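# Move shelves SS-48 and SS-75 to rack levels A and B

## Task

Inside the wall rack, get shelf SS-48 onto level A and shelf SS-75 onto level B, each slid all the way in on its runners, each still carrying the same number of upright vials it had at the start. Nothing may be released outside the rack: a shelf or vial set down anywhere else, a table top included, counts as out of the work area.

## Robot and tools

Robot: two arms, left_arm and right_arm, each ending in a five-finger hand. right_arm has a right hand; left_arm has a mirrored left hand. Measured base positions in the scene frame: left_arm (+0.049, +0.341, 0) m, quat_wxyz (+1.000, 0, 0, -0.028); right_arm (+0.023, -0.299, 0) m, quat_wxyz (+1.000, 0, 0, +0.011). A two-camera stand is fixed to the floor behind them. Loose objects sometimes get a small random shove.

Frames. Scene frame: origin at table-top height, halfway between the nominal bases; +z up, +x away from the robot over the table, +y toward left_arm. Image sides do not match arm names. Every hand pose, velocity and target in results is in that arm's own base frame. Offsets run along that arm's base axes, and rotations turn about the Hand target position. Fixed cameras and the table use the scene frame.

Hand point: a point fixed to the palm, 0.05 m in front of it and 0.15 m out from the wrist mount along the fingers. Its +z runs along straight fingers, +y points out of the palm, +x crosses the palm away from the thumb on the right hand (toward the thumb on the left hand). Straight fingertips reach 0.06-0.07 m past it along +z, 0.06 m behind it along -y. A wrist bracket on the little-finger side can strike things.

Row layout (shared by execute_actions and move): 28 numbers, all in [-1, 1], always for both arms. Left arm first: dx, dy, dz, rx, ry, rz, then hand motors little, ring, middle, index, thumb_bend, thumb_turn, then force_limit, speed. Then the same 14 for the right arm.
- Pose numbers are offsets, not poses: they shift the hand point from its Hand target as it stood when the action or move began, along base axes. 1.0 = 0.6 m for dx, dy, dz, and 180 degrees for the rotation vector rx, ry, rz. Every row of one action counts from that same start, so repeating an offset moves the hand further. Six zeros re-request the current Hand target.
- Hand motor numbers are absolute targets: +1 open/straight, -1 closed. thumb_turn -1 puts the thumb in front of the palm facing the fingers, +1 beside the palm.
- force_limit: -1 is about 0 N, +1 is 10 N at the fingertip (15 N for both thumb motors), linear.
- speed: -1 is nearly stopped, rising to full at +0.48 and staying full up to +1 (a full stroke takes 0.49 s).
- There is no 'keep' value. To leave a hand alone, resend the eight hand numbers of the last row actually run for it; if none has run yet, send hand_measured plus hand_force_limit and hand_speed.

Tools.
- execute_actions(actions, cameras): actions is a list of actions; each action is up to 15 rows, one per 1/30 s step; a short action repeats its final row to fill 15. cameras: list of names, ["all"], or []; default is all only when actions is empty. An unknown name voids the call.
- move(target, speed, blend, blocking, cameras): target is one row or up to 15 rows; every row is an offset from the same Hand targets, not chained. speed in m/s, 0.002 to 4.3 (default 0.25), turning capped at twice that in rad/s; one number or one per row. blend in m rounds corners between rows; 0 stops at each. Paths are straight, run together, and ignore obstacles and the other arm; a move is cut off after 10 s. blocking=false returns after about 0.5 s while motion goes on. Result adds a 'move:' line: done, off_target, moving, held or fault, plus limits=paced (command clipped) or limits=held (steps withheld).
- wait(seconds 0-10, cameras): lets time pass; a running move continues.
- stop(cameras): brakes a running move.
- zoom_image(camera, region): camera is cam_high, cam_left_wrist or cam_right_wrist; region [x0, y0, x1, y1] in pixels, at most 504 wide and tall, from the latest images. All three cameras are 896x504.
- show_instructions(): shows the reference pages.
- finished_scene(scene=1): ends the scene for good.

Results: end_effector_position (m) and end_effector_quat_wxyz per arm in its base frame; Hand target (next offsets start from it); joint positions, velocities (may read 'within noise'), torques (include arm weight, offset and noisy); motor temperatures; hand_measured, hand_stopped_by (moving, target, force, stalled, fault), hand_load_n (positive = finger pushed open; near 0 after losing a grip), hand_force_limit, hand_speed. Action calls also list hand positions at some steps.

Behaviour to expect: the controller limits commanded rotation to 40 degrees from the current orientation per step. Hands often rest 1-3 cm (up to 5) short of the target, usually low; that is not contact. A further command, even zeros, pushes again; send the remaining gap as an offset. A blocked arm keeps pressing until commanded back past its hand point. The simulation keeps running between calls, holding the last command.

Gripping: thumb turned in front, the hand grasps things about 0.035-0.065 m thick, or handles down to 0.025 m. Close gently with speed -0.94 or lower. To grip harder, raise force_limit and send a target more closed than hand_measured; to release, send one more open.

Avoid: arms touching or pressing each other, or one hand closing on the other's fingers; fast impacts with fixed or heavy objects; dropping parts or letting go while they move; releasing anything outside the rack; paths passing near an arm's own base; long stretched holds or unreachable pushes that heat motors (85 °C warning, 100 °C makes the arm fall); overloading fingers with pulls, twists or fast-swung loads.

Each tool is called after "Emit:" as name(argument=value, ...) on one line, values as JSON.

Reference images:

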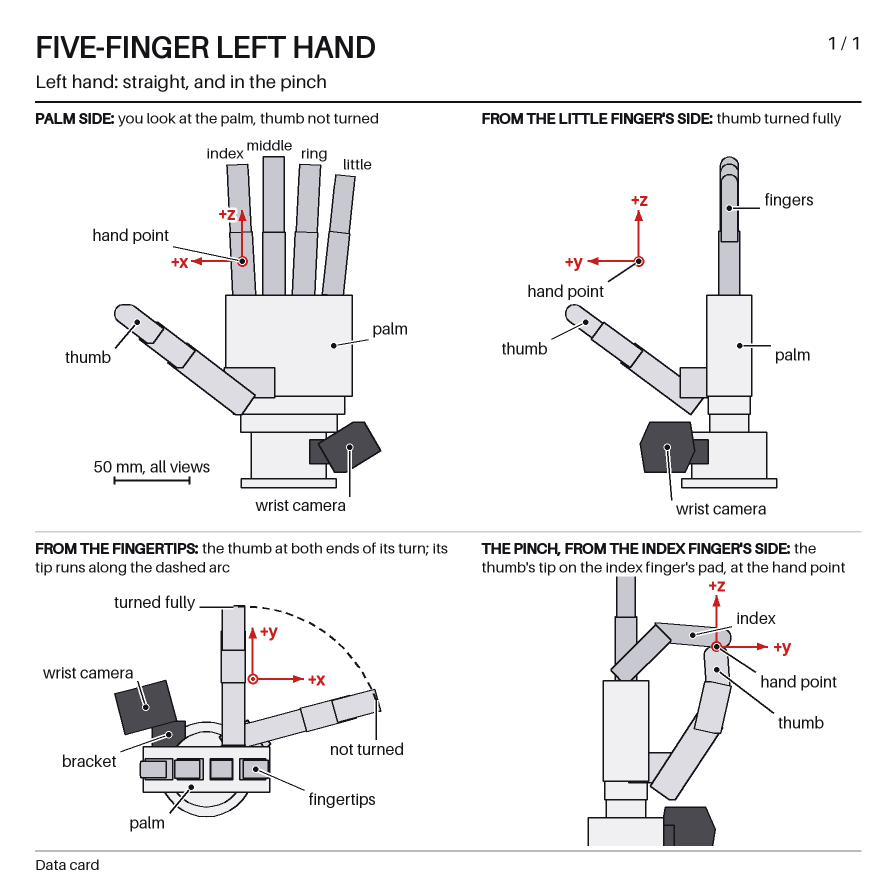

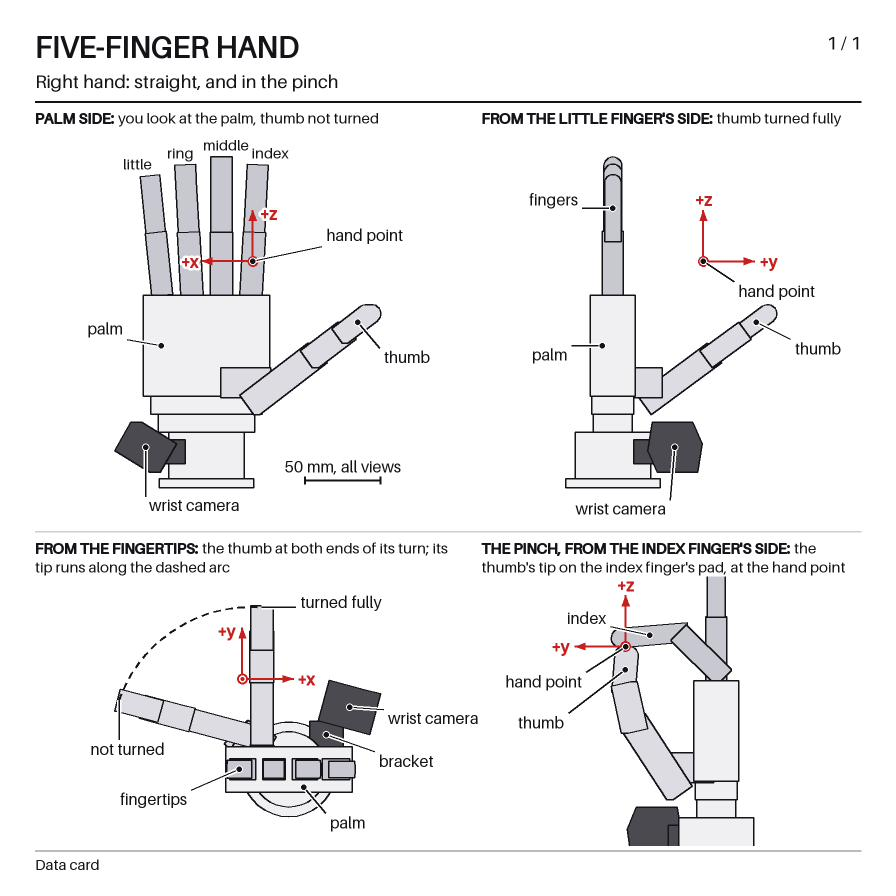

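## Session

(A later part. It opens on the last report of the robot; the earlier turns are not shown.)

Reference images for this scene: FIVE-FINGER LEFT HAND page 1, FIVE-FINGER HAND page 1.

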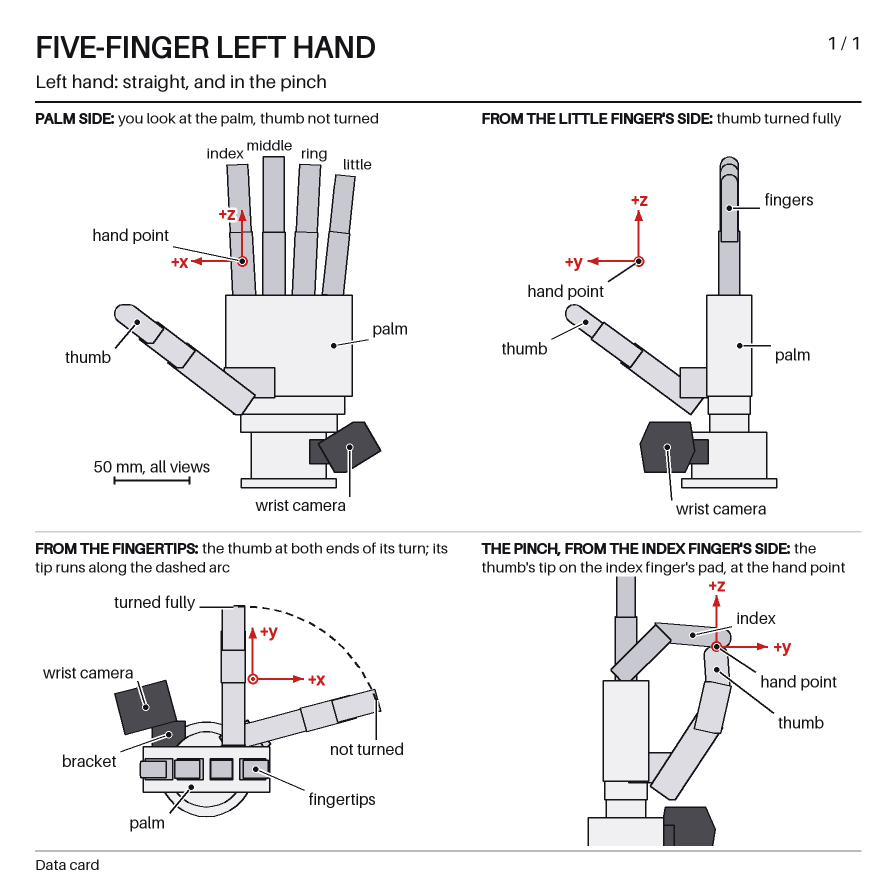

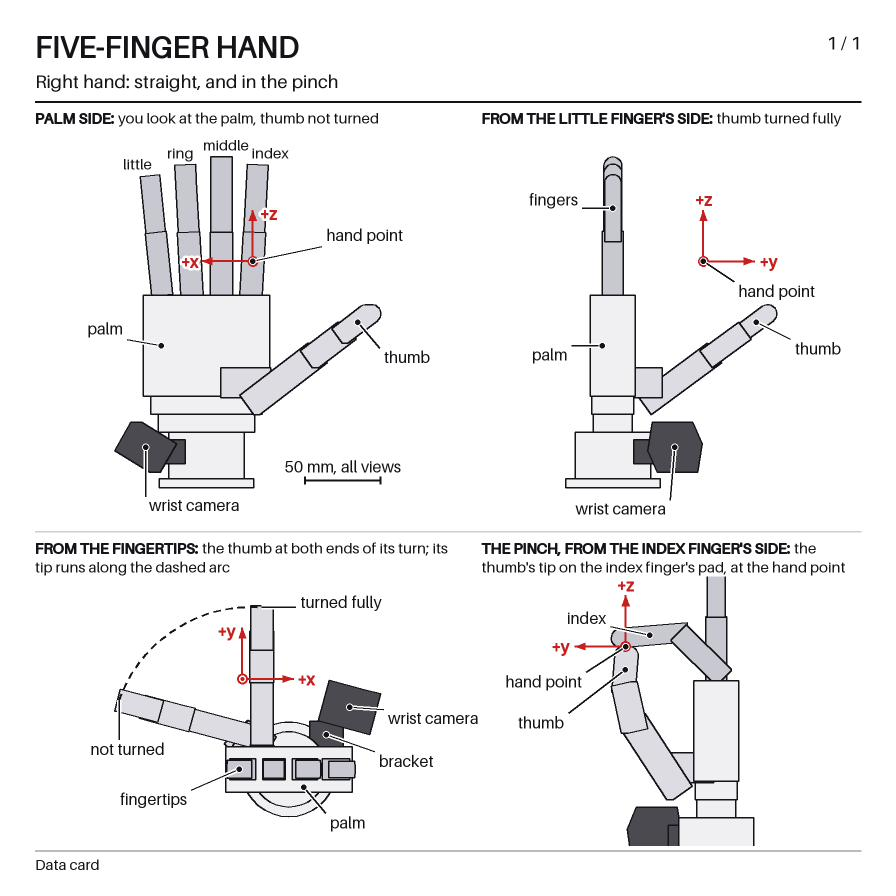

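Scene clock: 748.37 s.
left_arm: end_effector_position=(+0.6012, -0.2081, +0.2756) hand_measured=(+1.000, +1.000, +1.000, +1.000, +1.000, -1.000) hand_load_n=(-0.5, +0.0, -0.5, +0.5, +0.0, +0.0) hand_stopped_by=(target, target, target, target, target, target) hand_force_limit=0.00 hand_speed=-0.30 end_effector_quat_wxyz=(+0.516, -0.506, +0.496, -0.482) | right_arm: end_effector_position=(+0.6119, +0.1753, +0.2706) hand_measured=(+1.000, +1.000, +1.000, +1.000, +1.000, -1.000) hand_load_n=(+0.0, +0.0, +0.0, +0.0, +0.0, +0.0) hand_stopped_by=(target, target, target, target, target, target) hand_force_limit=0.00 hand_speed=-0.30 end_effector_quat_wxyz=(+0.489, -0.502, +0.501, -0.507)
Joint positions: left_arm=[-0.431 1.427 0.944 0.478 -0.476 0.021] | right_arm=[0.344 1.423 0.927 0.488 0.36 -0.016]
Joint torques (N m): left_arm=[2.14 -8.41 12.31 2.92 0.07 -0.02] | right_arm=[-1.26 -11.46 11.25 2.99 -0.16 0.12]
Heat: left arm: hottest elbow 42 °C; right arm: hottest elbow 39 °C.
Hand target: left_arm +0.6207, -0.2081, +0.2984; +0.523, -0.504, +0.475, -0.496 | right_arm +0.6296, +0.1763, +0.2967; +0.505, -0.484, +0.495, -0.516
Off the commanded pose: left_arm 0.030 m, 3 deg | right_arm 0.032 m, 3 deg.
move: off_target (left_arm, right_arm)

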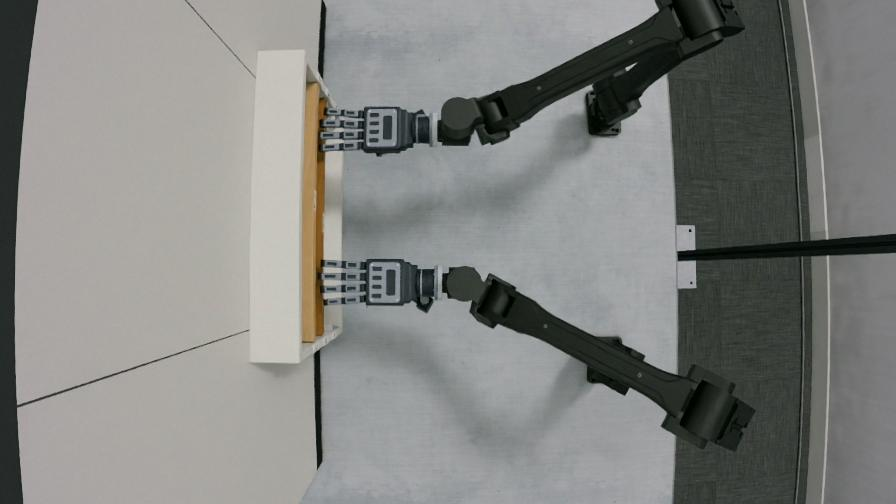

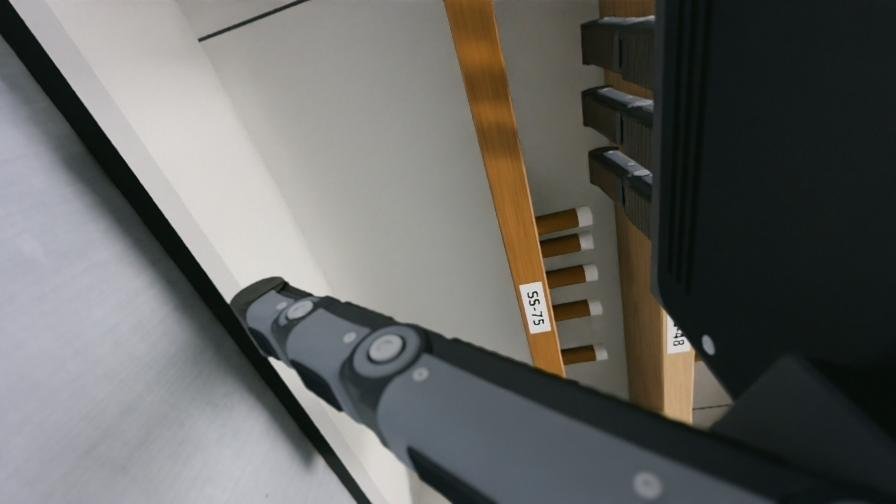

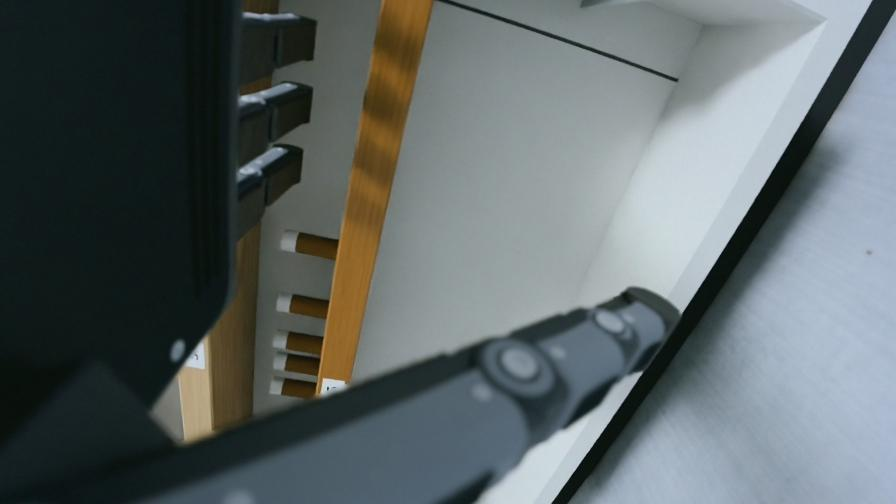

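Emit:
move(target=[0.105,0.0,0.0,0,-0.003,0, 1,1,1,1,1,-1, 0,-0.3, 0.106,0.0,0.006,0,-0.003,0, 1,1,1,1,1,-1,0,-0.3], cameras=["all"], speed=0.06)

Scene clock: 757.80 s.
left_arm: end_effector_position=(+0.6636, -0.2100, +0.2796) hand_measured=(+1.000, +1.000, +1.000, +1.000, +1.000, -1.000) hand_load_n=(+0.0, +0.0, +0.0, -0.5, +0.0, +0.0) hand_stopped_by=(target, target, target, target, target, target) hand_force_limit=0.00 hand_speed=-0.30 end_effector_quat_wxyz=(+0.518, -0.504, +0.490, -0.488) | right_arm: end_effector_position=(+0.6758, +0.1771, +0.2805) hand_measured=(+1.000, +1.000, +1.000, +1.000, +1.000, -1.000) hand_load_n=(+0.0, +0.0, +0.0, -0.5, +0.0, +0.0) hand_stopped_by=(target, target, target, target, target, target) hand_force_limit=0.00 hand_speed=-0.30 end_effector_quat_wxyz=(+0.498, -0.494, +0.497, -0.511)
Joint positions: left_arm=[-0.383 1.569 1.102 0.481 -0.427 0.021] | right_arm=[0.304 1.567 1.097 0.488 0.32 -0.016]
Joint torques (N m): left_arm=[1.9 -10.11 12.55 2.71 0.07 0.04] | right_arm=[-1.08 -13.57 11.52 2.44 -0.17 0.09]
Heat: left arm: hottest elbow 44 °C; right arm: hottest elbow 41 °C.
Hand target: left_arm +0.6836, -0.2082, +0.2984; +0.525, -0.502, +0.473, -0.499 | right_arm +0.6931, +0.1764, +0.3001; +0.507, -0.482, +0.492, -0.518
Off the commanded pose: left_arm 0.028 m, 2 deg | right_arm 0.026 m, 2 deg.
move: off_target (left_arm, right_arm)

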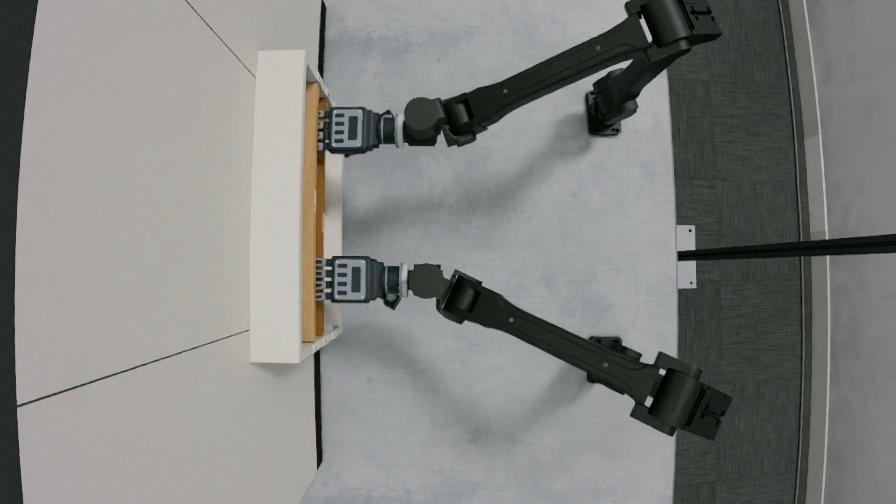

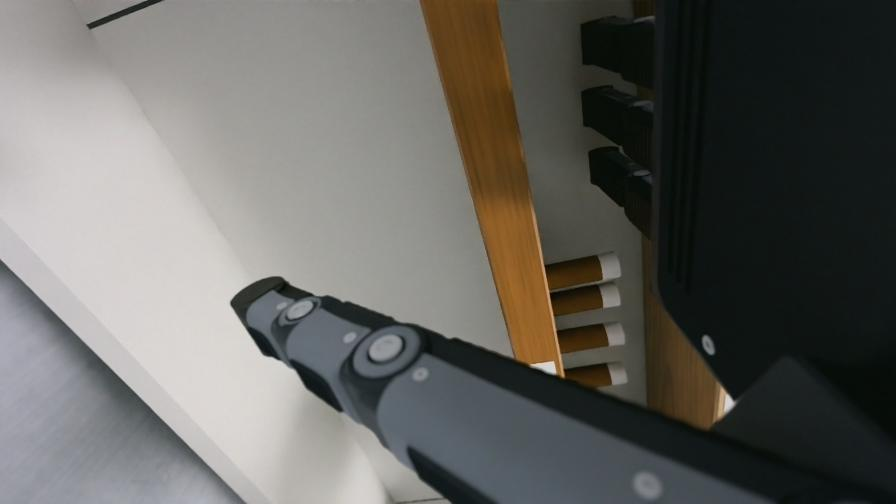

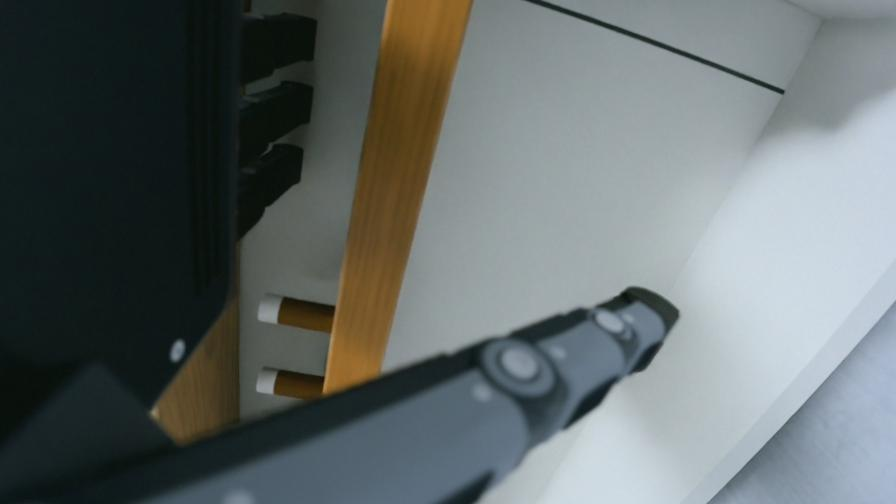

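Emit:
move(target=[0.0,0.0,0.05,0,-0.005,0, 1,1,1,1,1,-1, 0,-0.3, 0.0,0.0,0.05,0,-0.005,0, 1,1,1,1,1,-1,0,-0.3], cameras=["cam_left_wrist","cam_right_wrist"], speed=0.04)

Scene clock: 761.63 s.
left_arm: end_effector_position=(+0.6687, -0.2120, +0.2916) hand_measured=(+1.000, +1.000, +1.000, +1.000, +1.000, -1.000) hand_load_n=(-0.5, +0.0, +0.0, +0.0, +0.0, +0.0) hand_stopped_by=(target, target, target, target, target, target) hand_force_limit=0.00 hand_speed=-0.30 end_effector_quat_wxyz=(+0.518, -0.503, +0.488, -0.489) | right_arm: end_effector_position=(+0.6791, +0.1782, +0.2895) hand_measured=(+1.000, +1.000, +1.000, +1.000, +1.000, -1.000) hand_load_n=(-0.5, +0.0, -0.5, +0.0, +0.0, +0.0) hand_stopped_by=(target, target, target, target, target, target) hand_force_limit=0.00 hand_speed=-0.30 end_effector_quat_wxyz=(+0.495, -0.497, +0.498, -0.510)
Joint positions: left_arm=[-0.383 1.569 1.132 0.455 -0.427 0.021] | right_arm=[0.304 1.563 1.125 0.449 0.32 -0.016]
Joint torques (N m): left_arm=[1.85 -12.51 13.04 1.87 0.03 0.09] | right_arm=[-1.38 -16.21 12.21 1.98 -0.15 0.02]
Heat: left arm: hottest elbow 44 °C; right arm: hottest elbow 40 °C.
Hand target: left_arm +0.6837, -0.2082, +0.3284; +0.529, -0.498, +0.469, -0.502 | right_arm +0.6932, +0.1764, +0.3303; +0.511, -0.477, +0.488, -0.522
Off the commanded pose: left_arm 0.040 m, 3 deg | right_arm 0.043 m, 3 deg.
move: off_target (left_arm, right_arm)
Images, in order (width x height): cam_left_wrist 896x504, cam_right_wrist 896x504.

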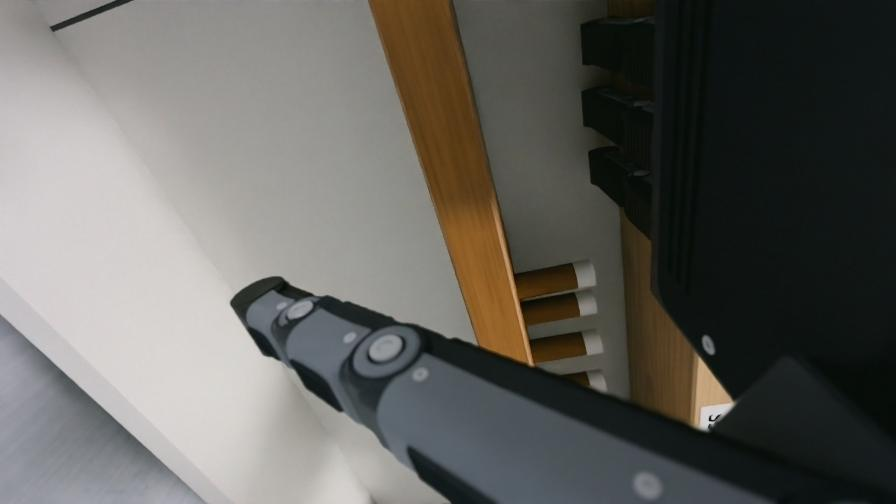

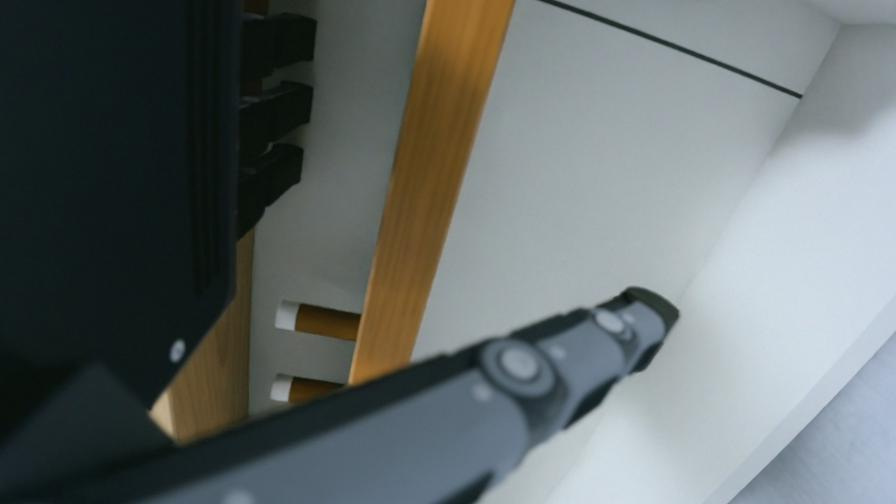

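Emit:
move(target=[-0.01,0.0,0.035,0,-0.005,0, 1,1,1,1,1,-1, 0,-0.3, -0.01,0.0,0.04,0,-0.005,0, 1,1,1,1,1,-1,0,-0.3], cameras=["all"], speed=0.03)

Emit:
zoom_image(camera="cam_high", region=[290, 60, 350, 130])

Emit:
zoom_image(camera="cam_high", region=[290, 310, 350, 370])

Scene clock: 768.20 s.
left_arm: end_effector_position=(+0.6658, -0.2108, +0.2947) hand_measured=(+1.000, +1.000, +1.000, +1.000, +1.000, -1.000) hand_load_n=(-1.0, -0.5, +0.0, +0.0, +0.0, +0.0) hand_stopped_by=(target, target, target, target, target, target) hand_force_limit=0.00 hand_speed=-0.30 end_effector_quat_wxyz=(+0.517, -0.505, +0.492, -0.486) | right_arm: end_effector_position=(+0.6743, +0.1767, +0.2989) hand_measured=(+1.000, +1.000, +1.000, +1.000, +1.000, -1.000) hand_load_n=(-0.5, +0.0, +0.0, +0.0, +0.0, +0.0) hand_stopped_by=(target, target, target, target, target, target) hand_force_limit=0.00 hand_speed=-0.30 end_effector_quat_wxyz=(+0.492, -0.500, +0.500, -0.508)
Joint positions: left_arm=[-0.383 1.556 1.135 0.428 -0.427 0.021] | right_arm=[0.304 1.539 1.131 0.41 0.32 -0.016]
Joint torques (N m): left_arm=[1.67 -13.74 13.53 1.92 -0.15 0.13] | right_arm=[-0.85 -17.2 12.77 2.32 0.04 0]
Heat: left arm: hottest elbow 44 °C; right arm: hottest elbow 41 °C.
Hand target: left_arm +0.6776, -0.2082, +0.3493; +0.532, -0.494, +0.465, -0.506 | right_arm +0.6871, +0.1764, +0.3543; +0.515, -0.473, +0.484, -0.526
Off the commanded pose: left_arm 0.056 m, 5 deg | right_arm 0.057 m, 5 deg.
move: off_target (left_arm, right_arm)

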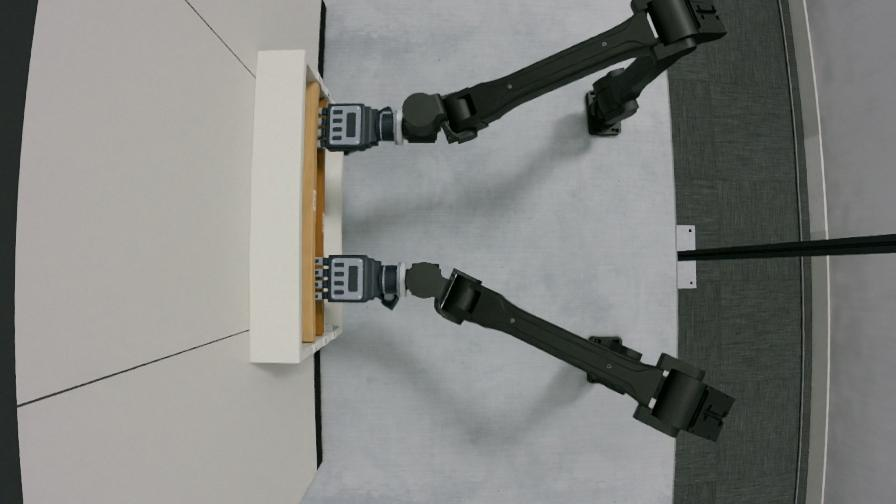

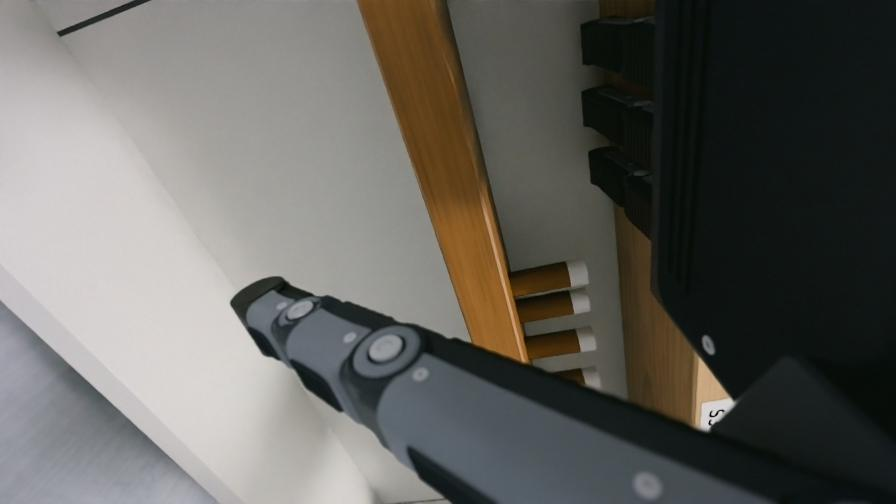

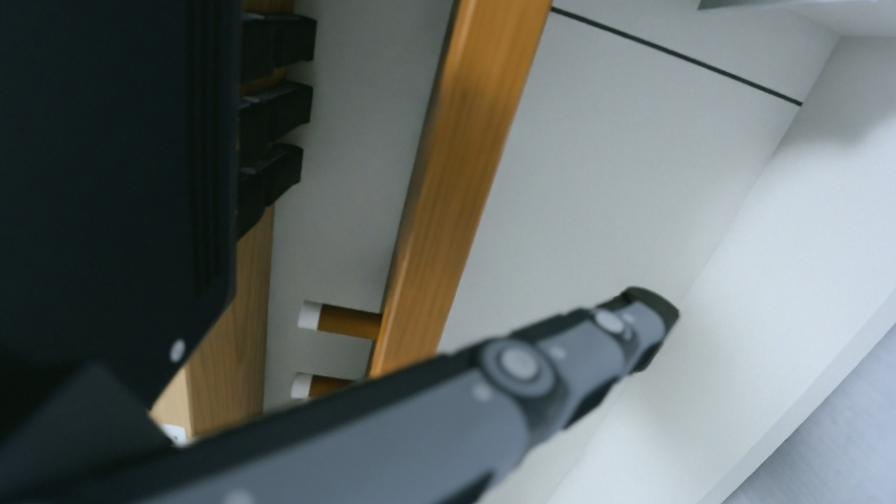

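Scaled by 7.200 from the camera's 896x504 image, which has a finer 1280x720 frame.

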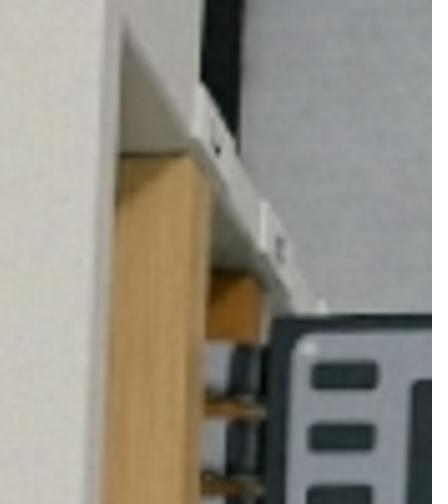

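Scaled by 8.400 from the camera's 896x504 image, which has a finer 1280x720 frame.

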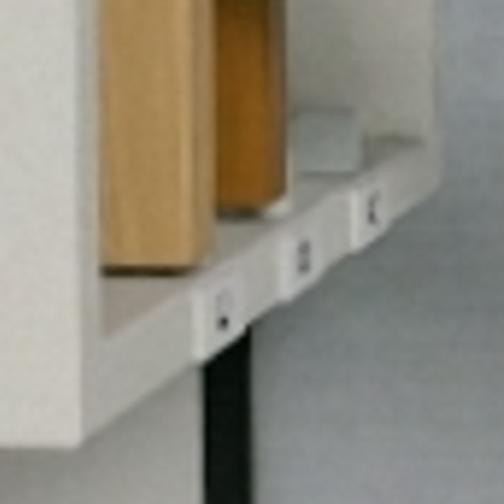

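Emit:
move(target=[0.0,0.0,0.035,0,0.003,0, 1,1,1,1,1,-1, 0,-0.3, 0.0,0.0,0.02,0,0.003,0, 1,1,1,1,1,-1,0,-0.3], cameras=["all"], speed=0.03)

Emit:
zoom_image(camera="cam_high", region=[290, 60, 350, 130])

Emit:
zoom_image(camera="cam_high", region=[290, 310, 350, 370])

Scene clock: 774.07 s.
left_arm: end_effector_position=(+0.6646, -0.2101, +0.3014) hand_measured=(+1.000, +1.000, +1.000, +1.000, +1.000, -1.000) hand_load_n=(-1.5, -0.5, +0.0, +0.0, +0.0, +0.0) hand_stopped_by=(target, target, target, target, target, target) hand_force_limit=0.00 hand_speed=-0.30 end_effector_quat_wxyz=(+0.513, -0.509, +0.503, -0.474) | right_arm: end_effector_position=(+0.6729, +0.1762, +0.3021) hand_measured=(+1.000, +1.000, +1.000, +1.000, +1.000, -1.000) hand_load_n=(-0.5, -2.0, +0.0, +0.0, +0.0, +0.0) hand_stopped_by=(target, target, target, target, target, target) hand_force_limit=0.00 hand_speed=-0.30 end_effector_quat_wxyz=(+0.484, -0.508, +0.504, -0.504)
Joint positions: left_arm=[-0.383 1.542 1.163 0.351 -0.428 0.021] | right_arm=[0.304 1.529 1.147 0.358 0.32 -0.016]
Joint torques (N m): left_arm=[1.73 -14.45 14.56 2.15 -0.1 0.08] | right_arm=[-0.79 -17.08 13.42 2.43 0.04 0.03]
Heat: left arm: hottest elbow 45 °C; right arm: hottest elbow 41 °C.
Hand target: left_arm +0.6777, -0.2082, +0.3702; +0.530, -0.497, +0.467, -0.504 | right_arm +0.6871, +0.1764, +0.3664; +0.512, -0.476, +0.487, -0.524
Off the commanded pose: left_arm 0.070 m, 6 deg | right_arm 0.066 m, 6 deg.
move: off_target (left_arm, right_arm)

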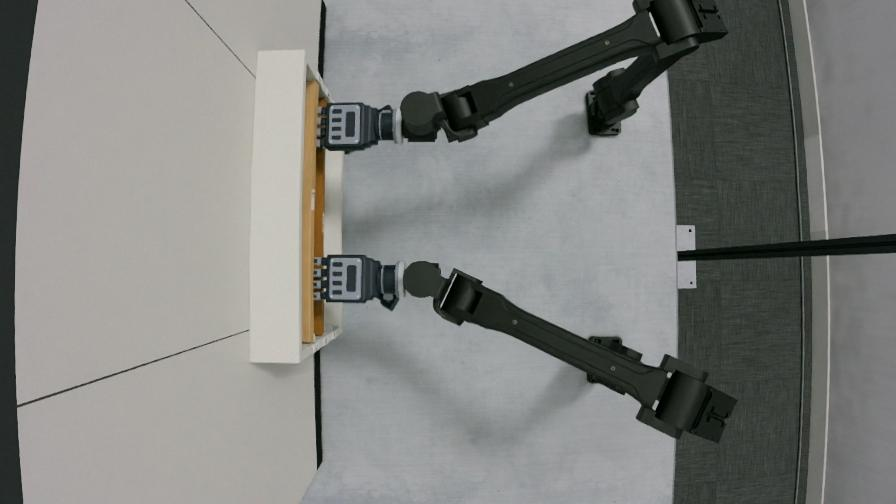

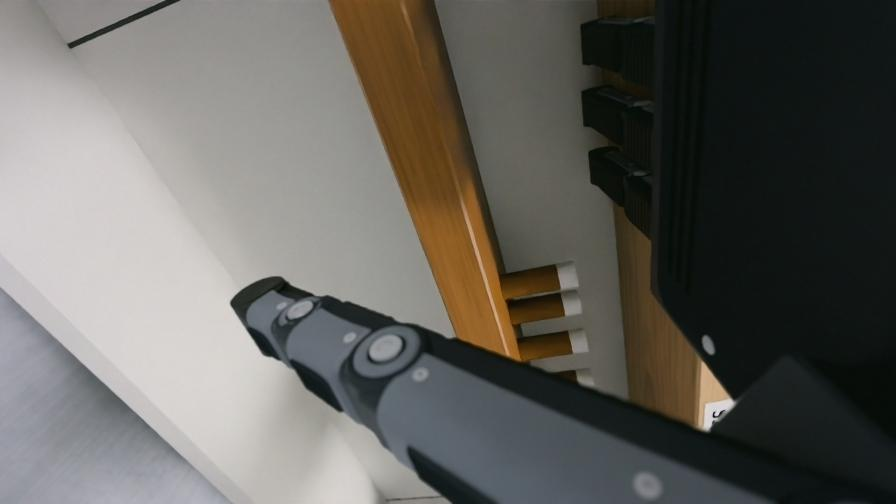

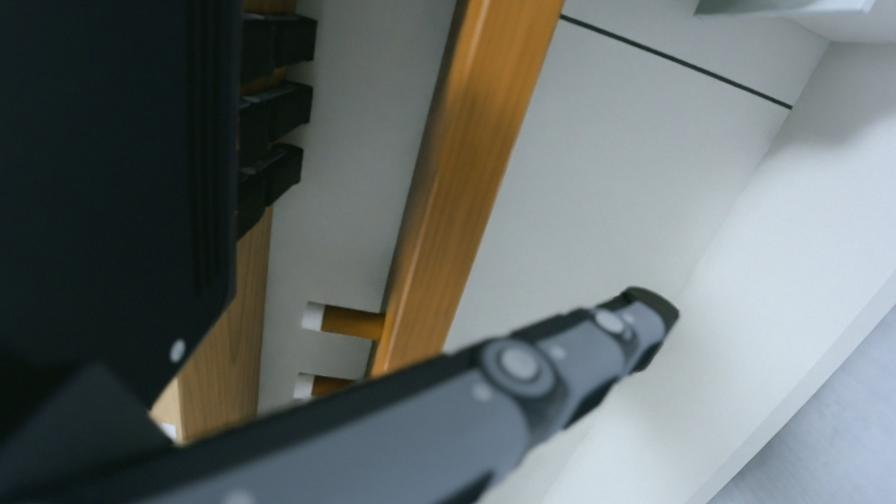

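Scaled by 7.200 from the camera's 896x504 image, which has a finer 1280x720 frame.

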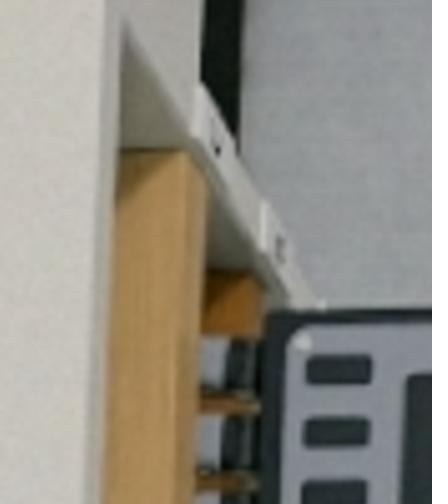

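Scaled by 8.400 from the camera's 896x504 image, which has a finer 1280x720 frame.

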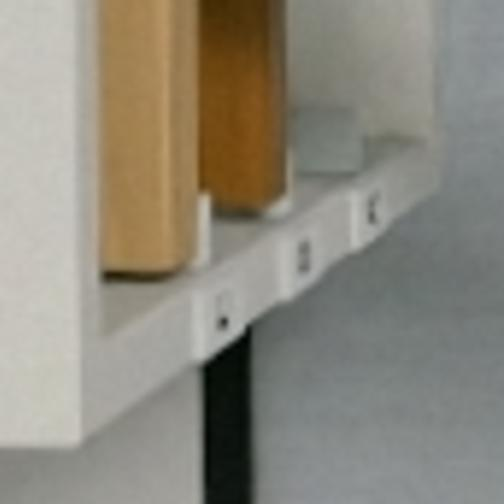

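Emit:
move(target=[-0.05,0,-0.045,0,0.0,0, 1,1,1,1,1,-1, 0,-0.3, -0.05,0,-0.04,0,0.0,0, 1,1,1,1,1,-1,0,-0.3], cameras=["all"], speed=0.05)

Scene clock: 789.37 s.
left_arm: end_effector_position=(+0.6547, -0.2054, +0.3156) hand_measured=(+1.000, +1.000, +1.000, +1.000, +1.000, -1.000) hand_load_n=(-1.0, -0.5, +0.0, +0.0, +0.0, +0.0) hand_stopped_by=(target, target, target, target, target, target) hand_force_limit=0.00 hand_speed=-0.30 end_effector_quat_wxyz=(+0.521, -0.507, +0.486, -0.485) | right_arm: end_effector_position=(+0.6606, +0.1766, +0.3164) hand_measured=(+1.000, +1.000, +1.000, +1.000, +1.000, -1.000) hand_load_n=(+0.0, -1.5, +0.0, +0.0, +0.0, +0.0) hand_stopped_by=(target, target, target, target, target, target) hand_force_limit=0.00 hand_speed=-0.30 end_effector_quat_wxyz=(+0.497, -0.494, +0.498, -0.511)
Joint positions: left_arm=[-0.386 1.507 1.131 0.39 -0.445 0.021] | right_arm=[0.313 1.491 1.113 0.396 0.331 -0.016]
Joint torques (N m): left_arm=[0.38 -14.1 8.32 3.66 -0.28 0.1] | right_arm=[-0.03 -16.73 8.21 3.75 0.27 0.03]
Motor temperatures (°C): left_arm=[34 32 47 29 27 25] | right_arm=[28 32 42 27 28 27]
Heat: left arm: hottest elbow 47 °C; right arm: hottest elbow 42 °C.
Hand target: left_arm +0.6477, -0.2080, +0.3433; +0.530, -0.497, +0.467, -0.504 | right_arm +0.6572, +0.1763, +0.3424; +0.512, -0.476, +0.487, -0.524
Off the commanded pose: left_arm 0.029 m, 3 deg | right_arm 0.026 m, 3 deg.
move: off_target (left_arm, right_arm)

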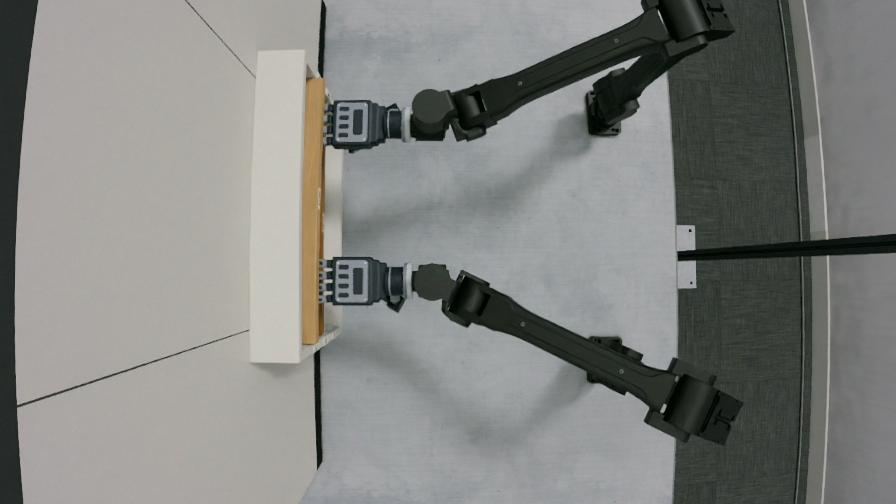

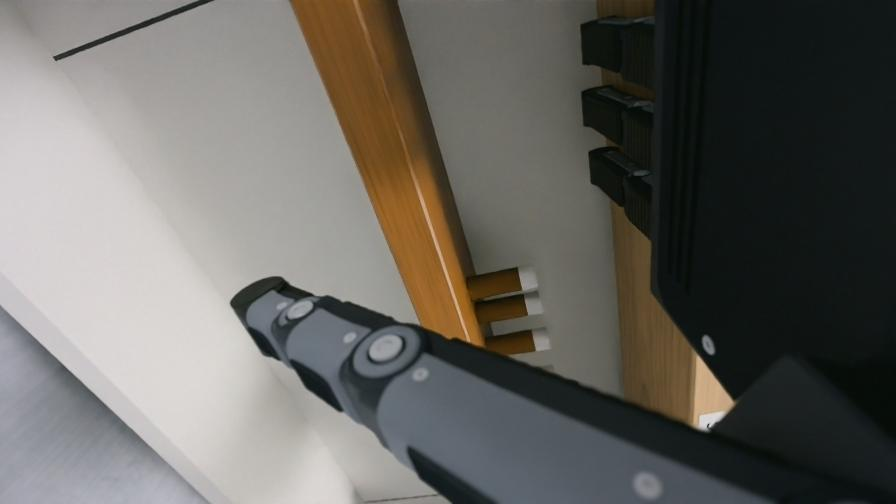

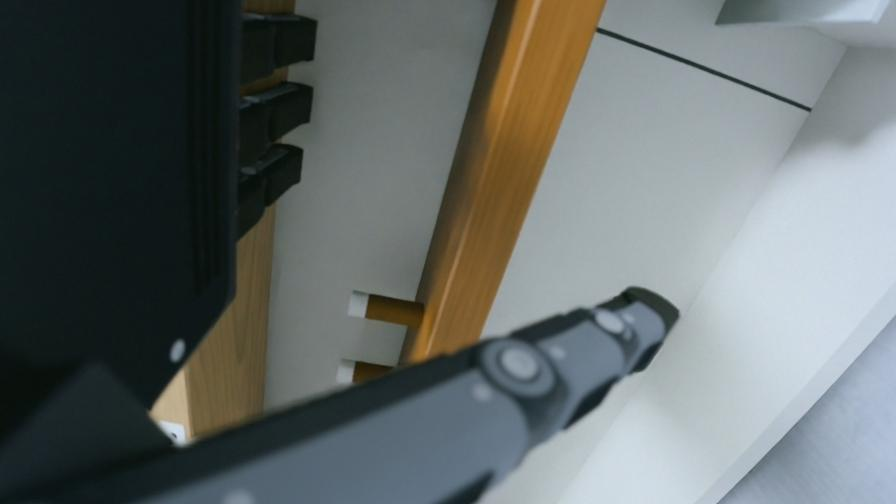

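Emit:
move(target=[-0.08,0,-0.02,0,0.003,0, 1,1,1,1,1,-1, 0,-0.3, -0.075,0,-0.02,0,0.003,0, 1,1,1,1,1,-1,0,-0.3], cameras=["cam_high"], speed=0.05)

Emit:
zoom_image(camera="cam_high", region=[280, 150, 380, 270])

Scene clock: 794.90 s.
left_arm: end_effector_position=(+0.6060, -0.2063, +0.3064) hand_measured=(+1.000, +1.000, +1.000, +1.000, +1.000, -1.000) hand_load_n=(-1.0, -0.5, +0.0, +0.0, +0.0, +0.0) hand_stopped_by=(target, target, target, target, target, target) hand_force_limit=0.00 hand_speed=-0.30 end_effector_quat_wxyz=(+0.520, -0.508, +0.488, -0.483) | right_arm: end_effector_position=(+0.6150, +0.1772, +0.3070) hand_measured=(+1.000, +1.000, +1.000, +1.000, +1.000, -1.000) hand_load_n=(-0.5, -2.0, +0.0, +0.0, +0.0, +0.0) hand_stopped_by=(target, target, target, target, target, target) hand_force_limit=0.00 hand_speed=-0.30 end_effector_quat_wxyz=(+0.495, -0.496, +0.498, -0.510)
Joint positions: left_arm=[-0.428 1.403 1 0.411 -0.486 0.021] | right_arm=[0.345 1.39 0.985 0.416 0.362 -0.016]
Joint torques (N m): left_arm=[0.56 -12.16 8.1 3.56 -0.29 0.11] | right_arm=[-0.38 -14.56 7.99 3.71 0.33 0.03]
Heat: left arm: hottest elbow 46 °C; right arm: hottest elbow 42 °C.
Hand target: left_arm +0.5997, -0.2080, +0.3313; +0.528, -0.499, +0.470, -0.502 | right_arm +0.6122, +0.1763, +0.3304; +0.510, -0.478, +0.489, -0.521
Off the commanded pose: left_arm 0.026 m, 3 deg | right_arm 0.024 m, 3 deg.
move: off_target (left_arm, right_arm)
Images, in order (width x height): cam_high 896x504.

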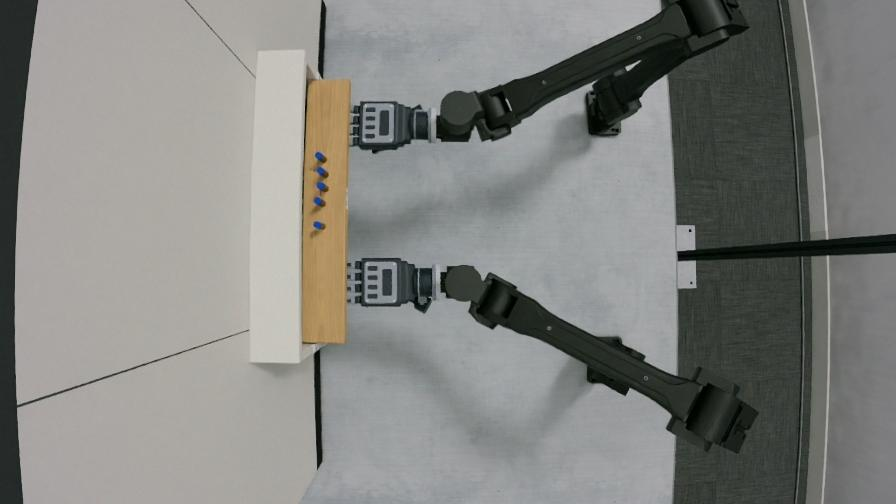

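Scaled by 4.200 from the camera's 896x504 image, which has a finer 1280x720 frame.

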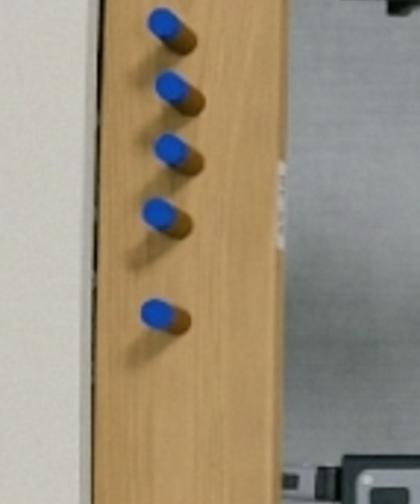

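Emit:
move(target=[-0.122,0,0.0,0,-0.002,0, 1,1,1,1,1,-1, 0,-0.3, -0.105,0,0.0,0,-0.002,0, 1,1,1,1,1,-1,0,-0.3], cameras=["cam_high"], speed=0.06)

Scene clock: 802.40 s.
left_arm: end_effector_position=(+0.5324, -0.2082, +0.3136) hand_measured=(+1.000, +1.000, +1.000, +1.000, +1.000, -1.000) hand_load_n=(-0.5, -1.5, -0.5, +0.0, +0.0, +0.0) hand_stopped_by=(target, target, target, target, target, target) hand_force_limit=0.00 hand_speed=-0.30 end_effector_quat_wxyz=(+0.522, -0.506, +0.481, -0.491) | right_arm: end_effector_position=(+0.5520, +0.1778, +0.3130) hand_measured=(+1.000, +1.000, +1.000, +1.000, +1.000, -1.000) hand_load_n=(-0.5, -1.0, -0.5, +0.0, +0.0, +0.0) hand_stopped_by=(target, target, target, target, target, target) hand_force_limit=0.00 hand_speed=-0.30 end_effector_quat_wxyz=(+0.501, -0.490, +0.496, -0.512)
Joint positions: left_arm=[-0.512 1.222 0.839 0.414 -0.568 0.021] | right_arm=[0.402 1.228 0.841 0.417 0.418 -0.016]
Joint torques (N m): left_arm=[0.21 -9.64 8.2 3.28 -0.32 0.21] | right_arm=[-0.21 -11.28 8.01 3.38 0.32 -0.02]
Heat: left arm: hottest elbow 45 °C; right arm: hottest elbow 42 °C.
Hand target: left_arm +0.5265, -0.2080, +0.3313; +0.530, -0.497, +0.468, -0.503 | right_arm +0.5492, +0.1762, +0.3303; +0.511, -0.477, +0.488, -0.523
Off the commanded pose: left_arm 0.019 m, 2 deg | right_arm 0.018 m, 2 deg.
move: off_target (left_arm, right_arm)
Images, in order (width x height): cam_high 896x504.

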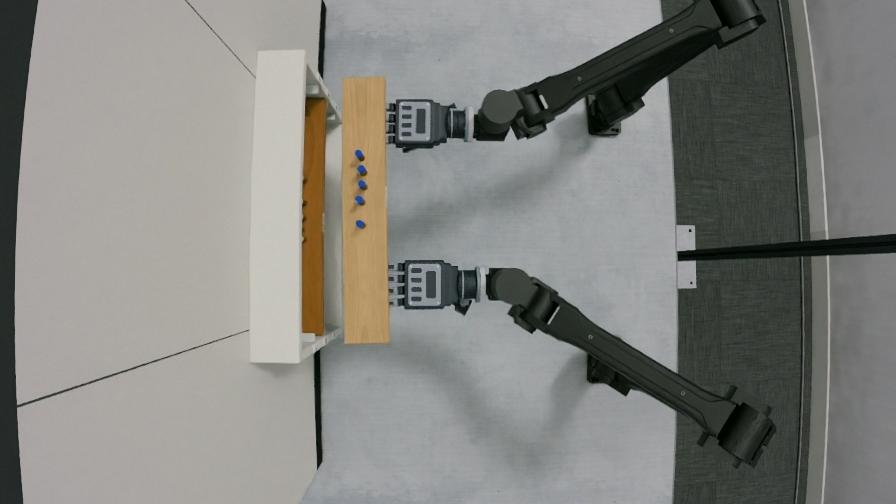

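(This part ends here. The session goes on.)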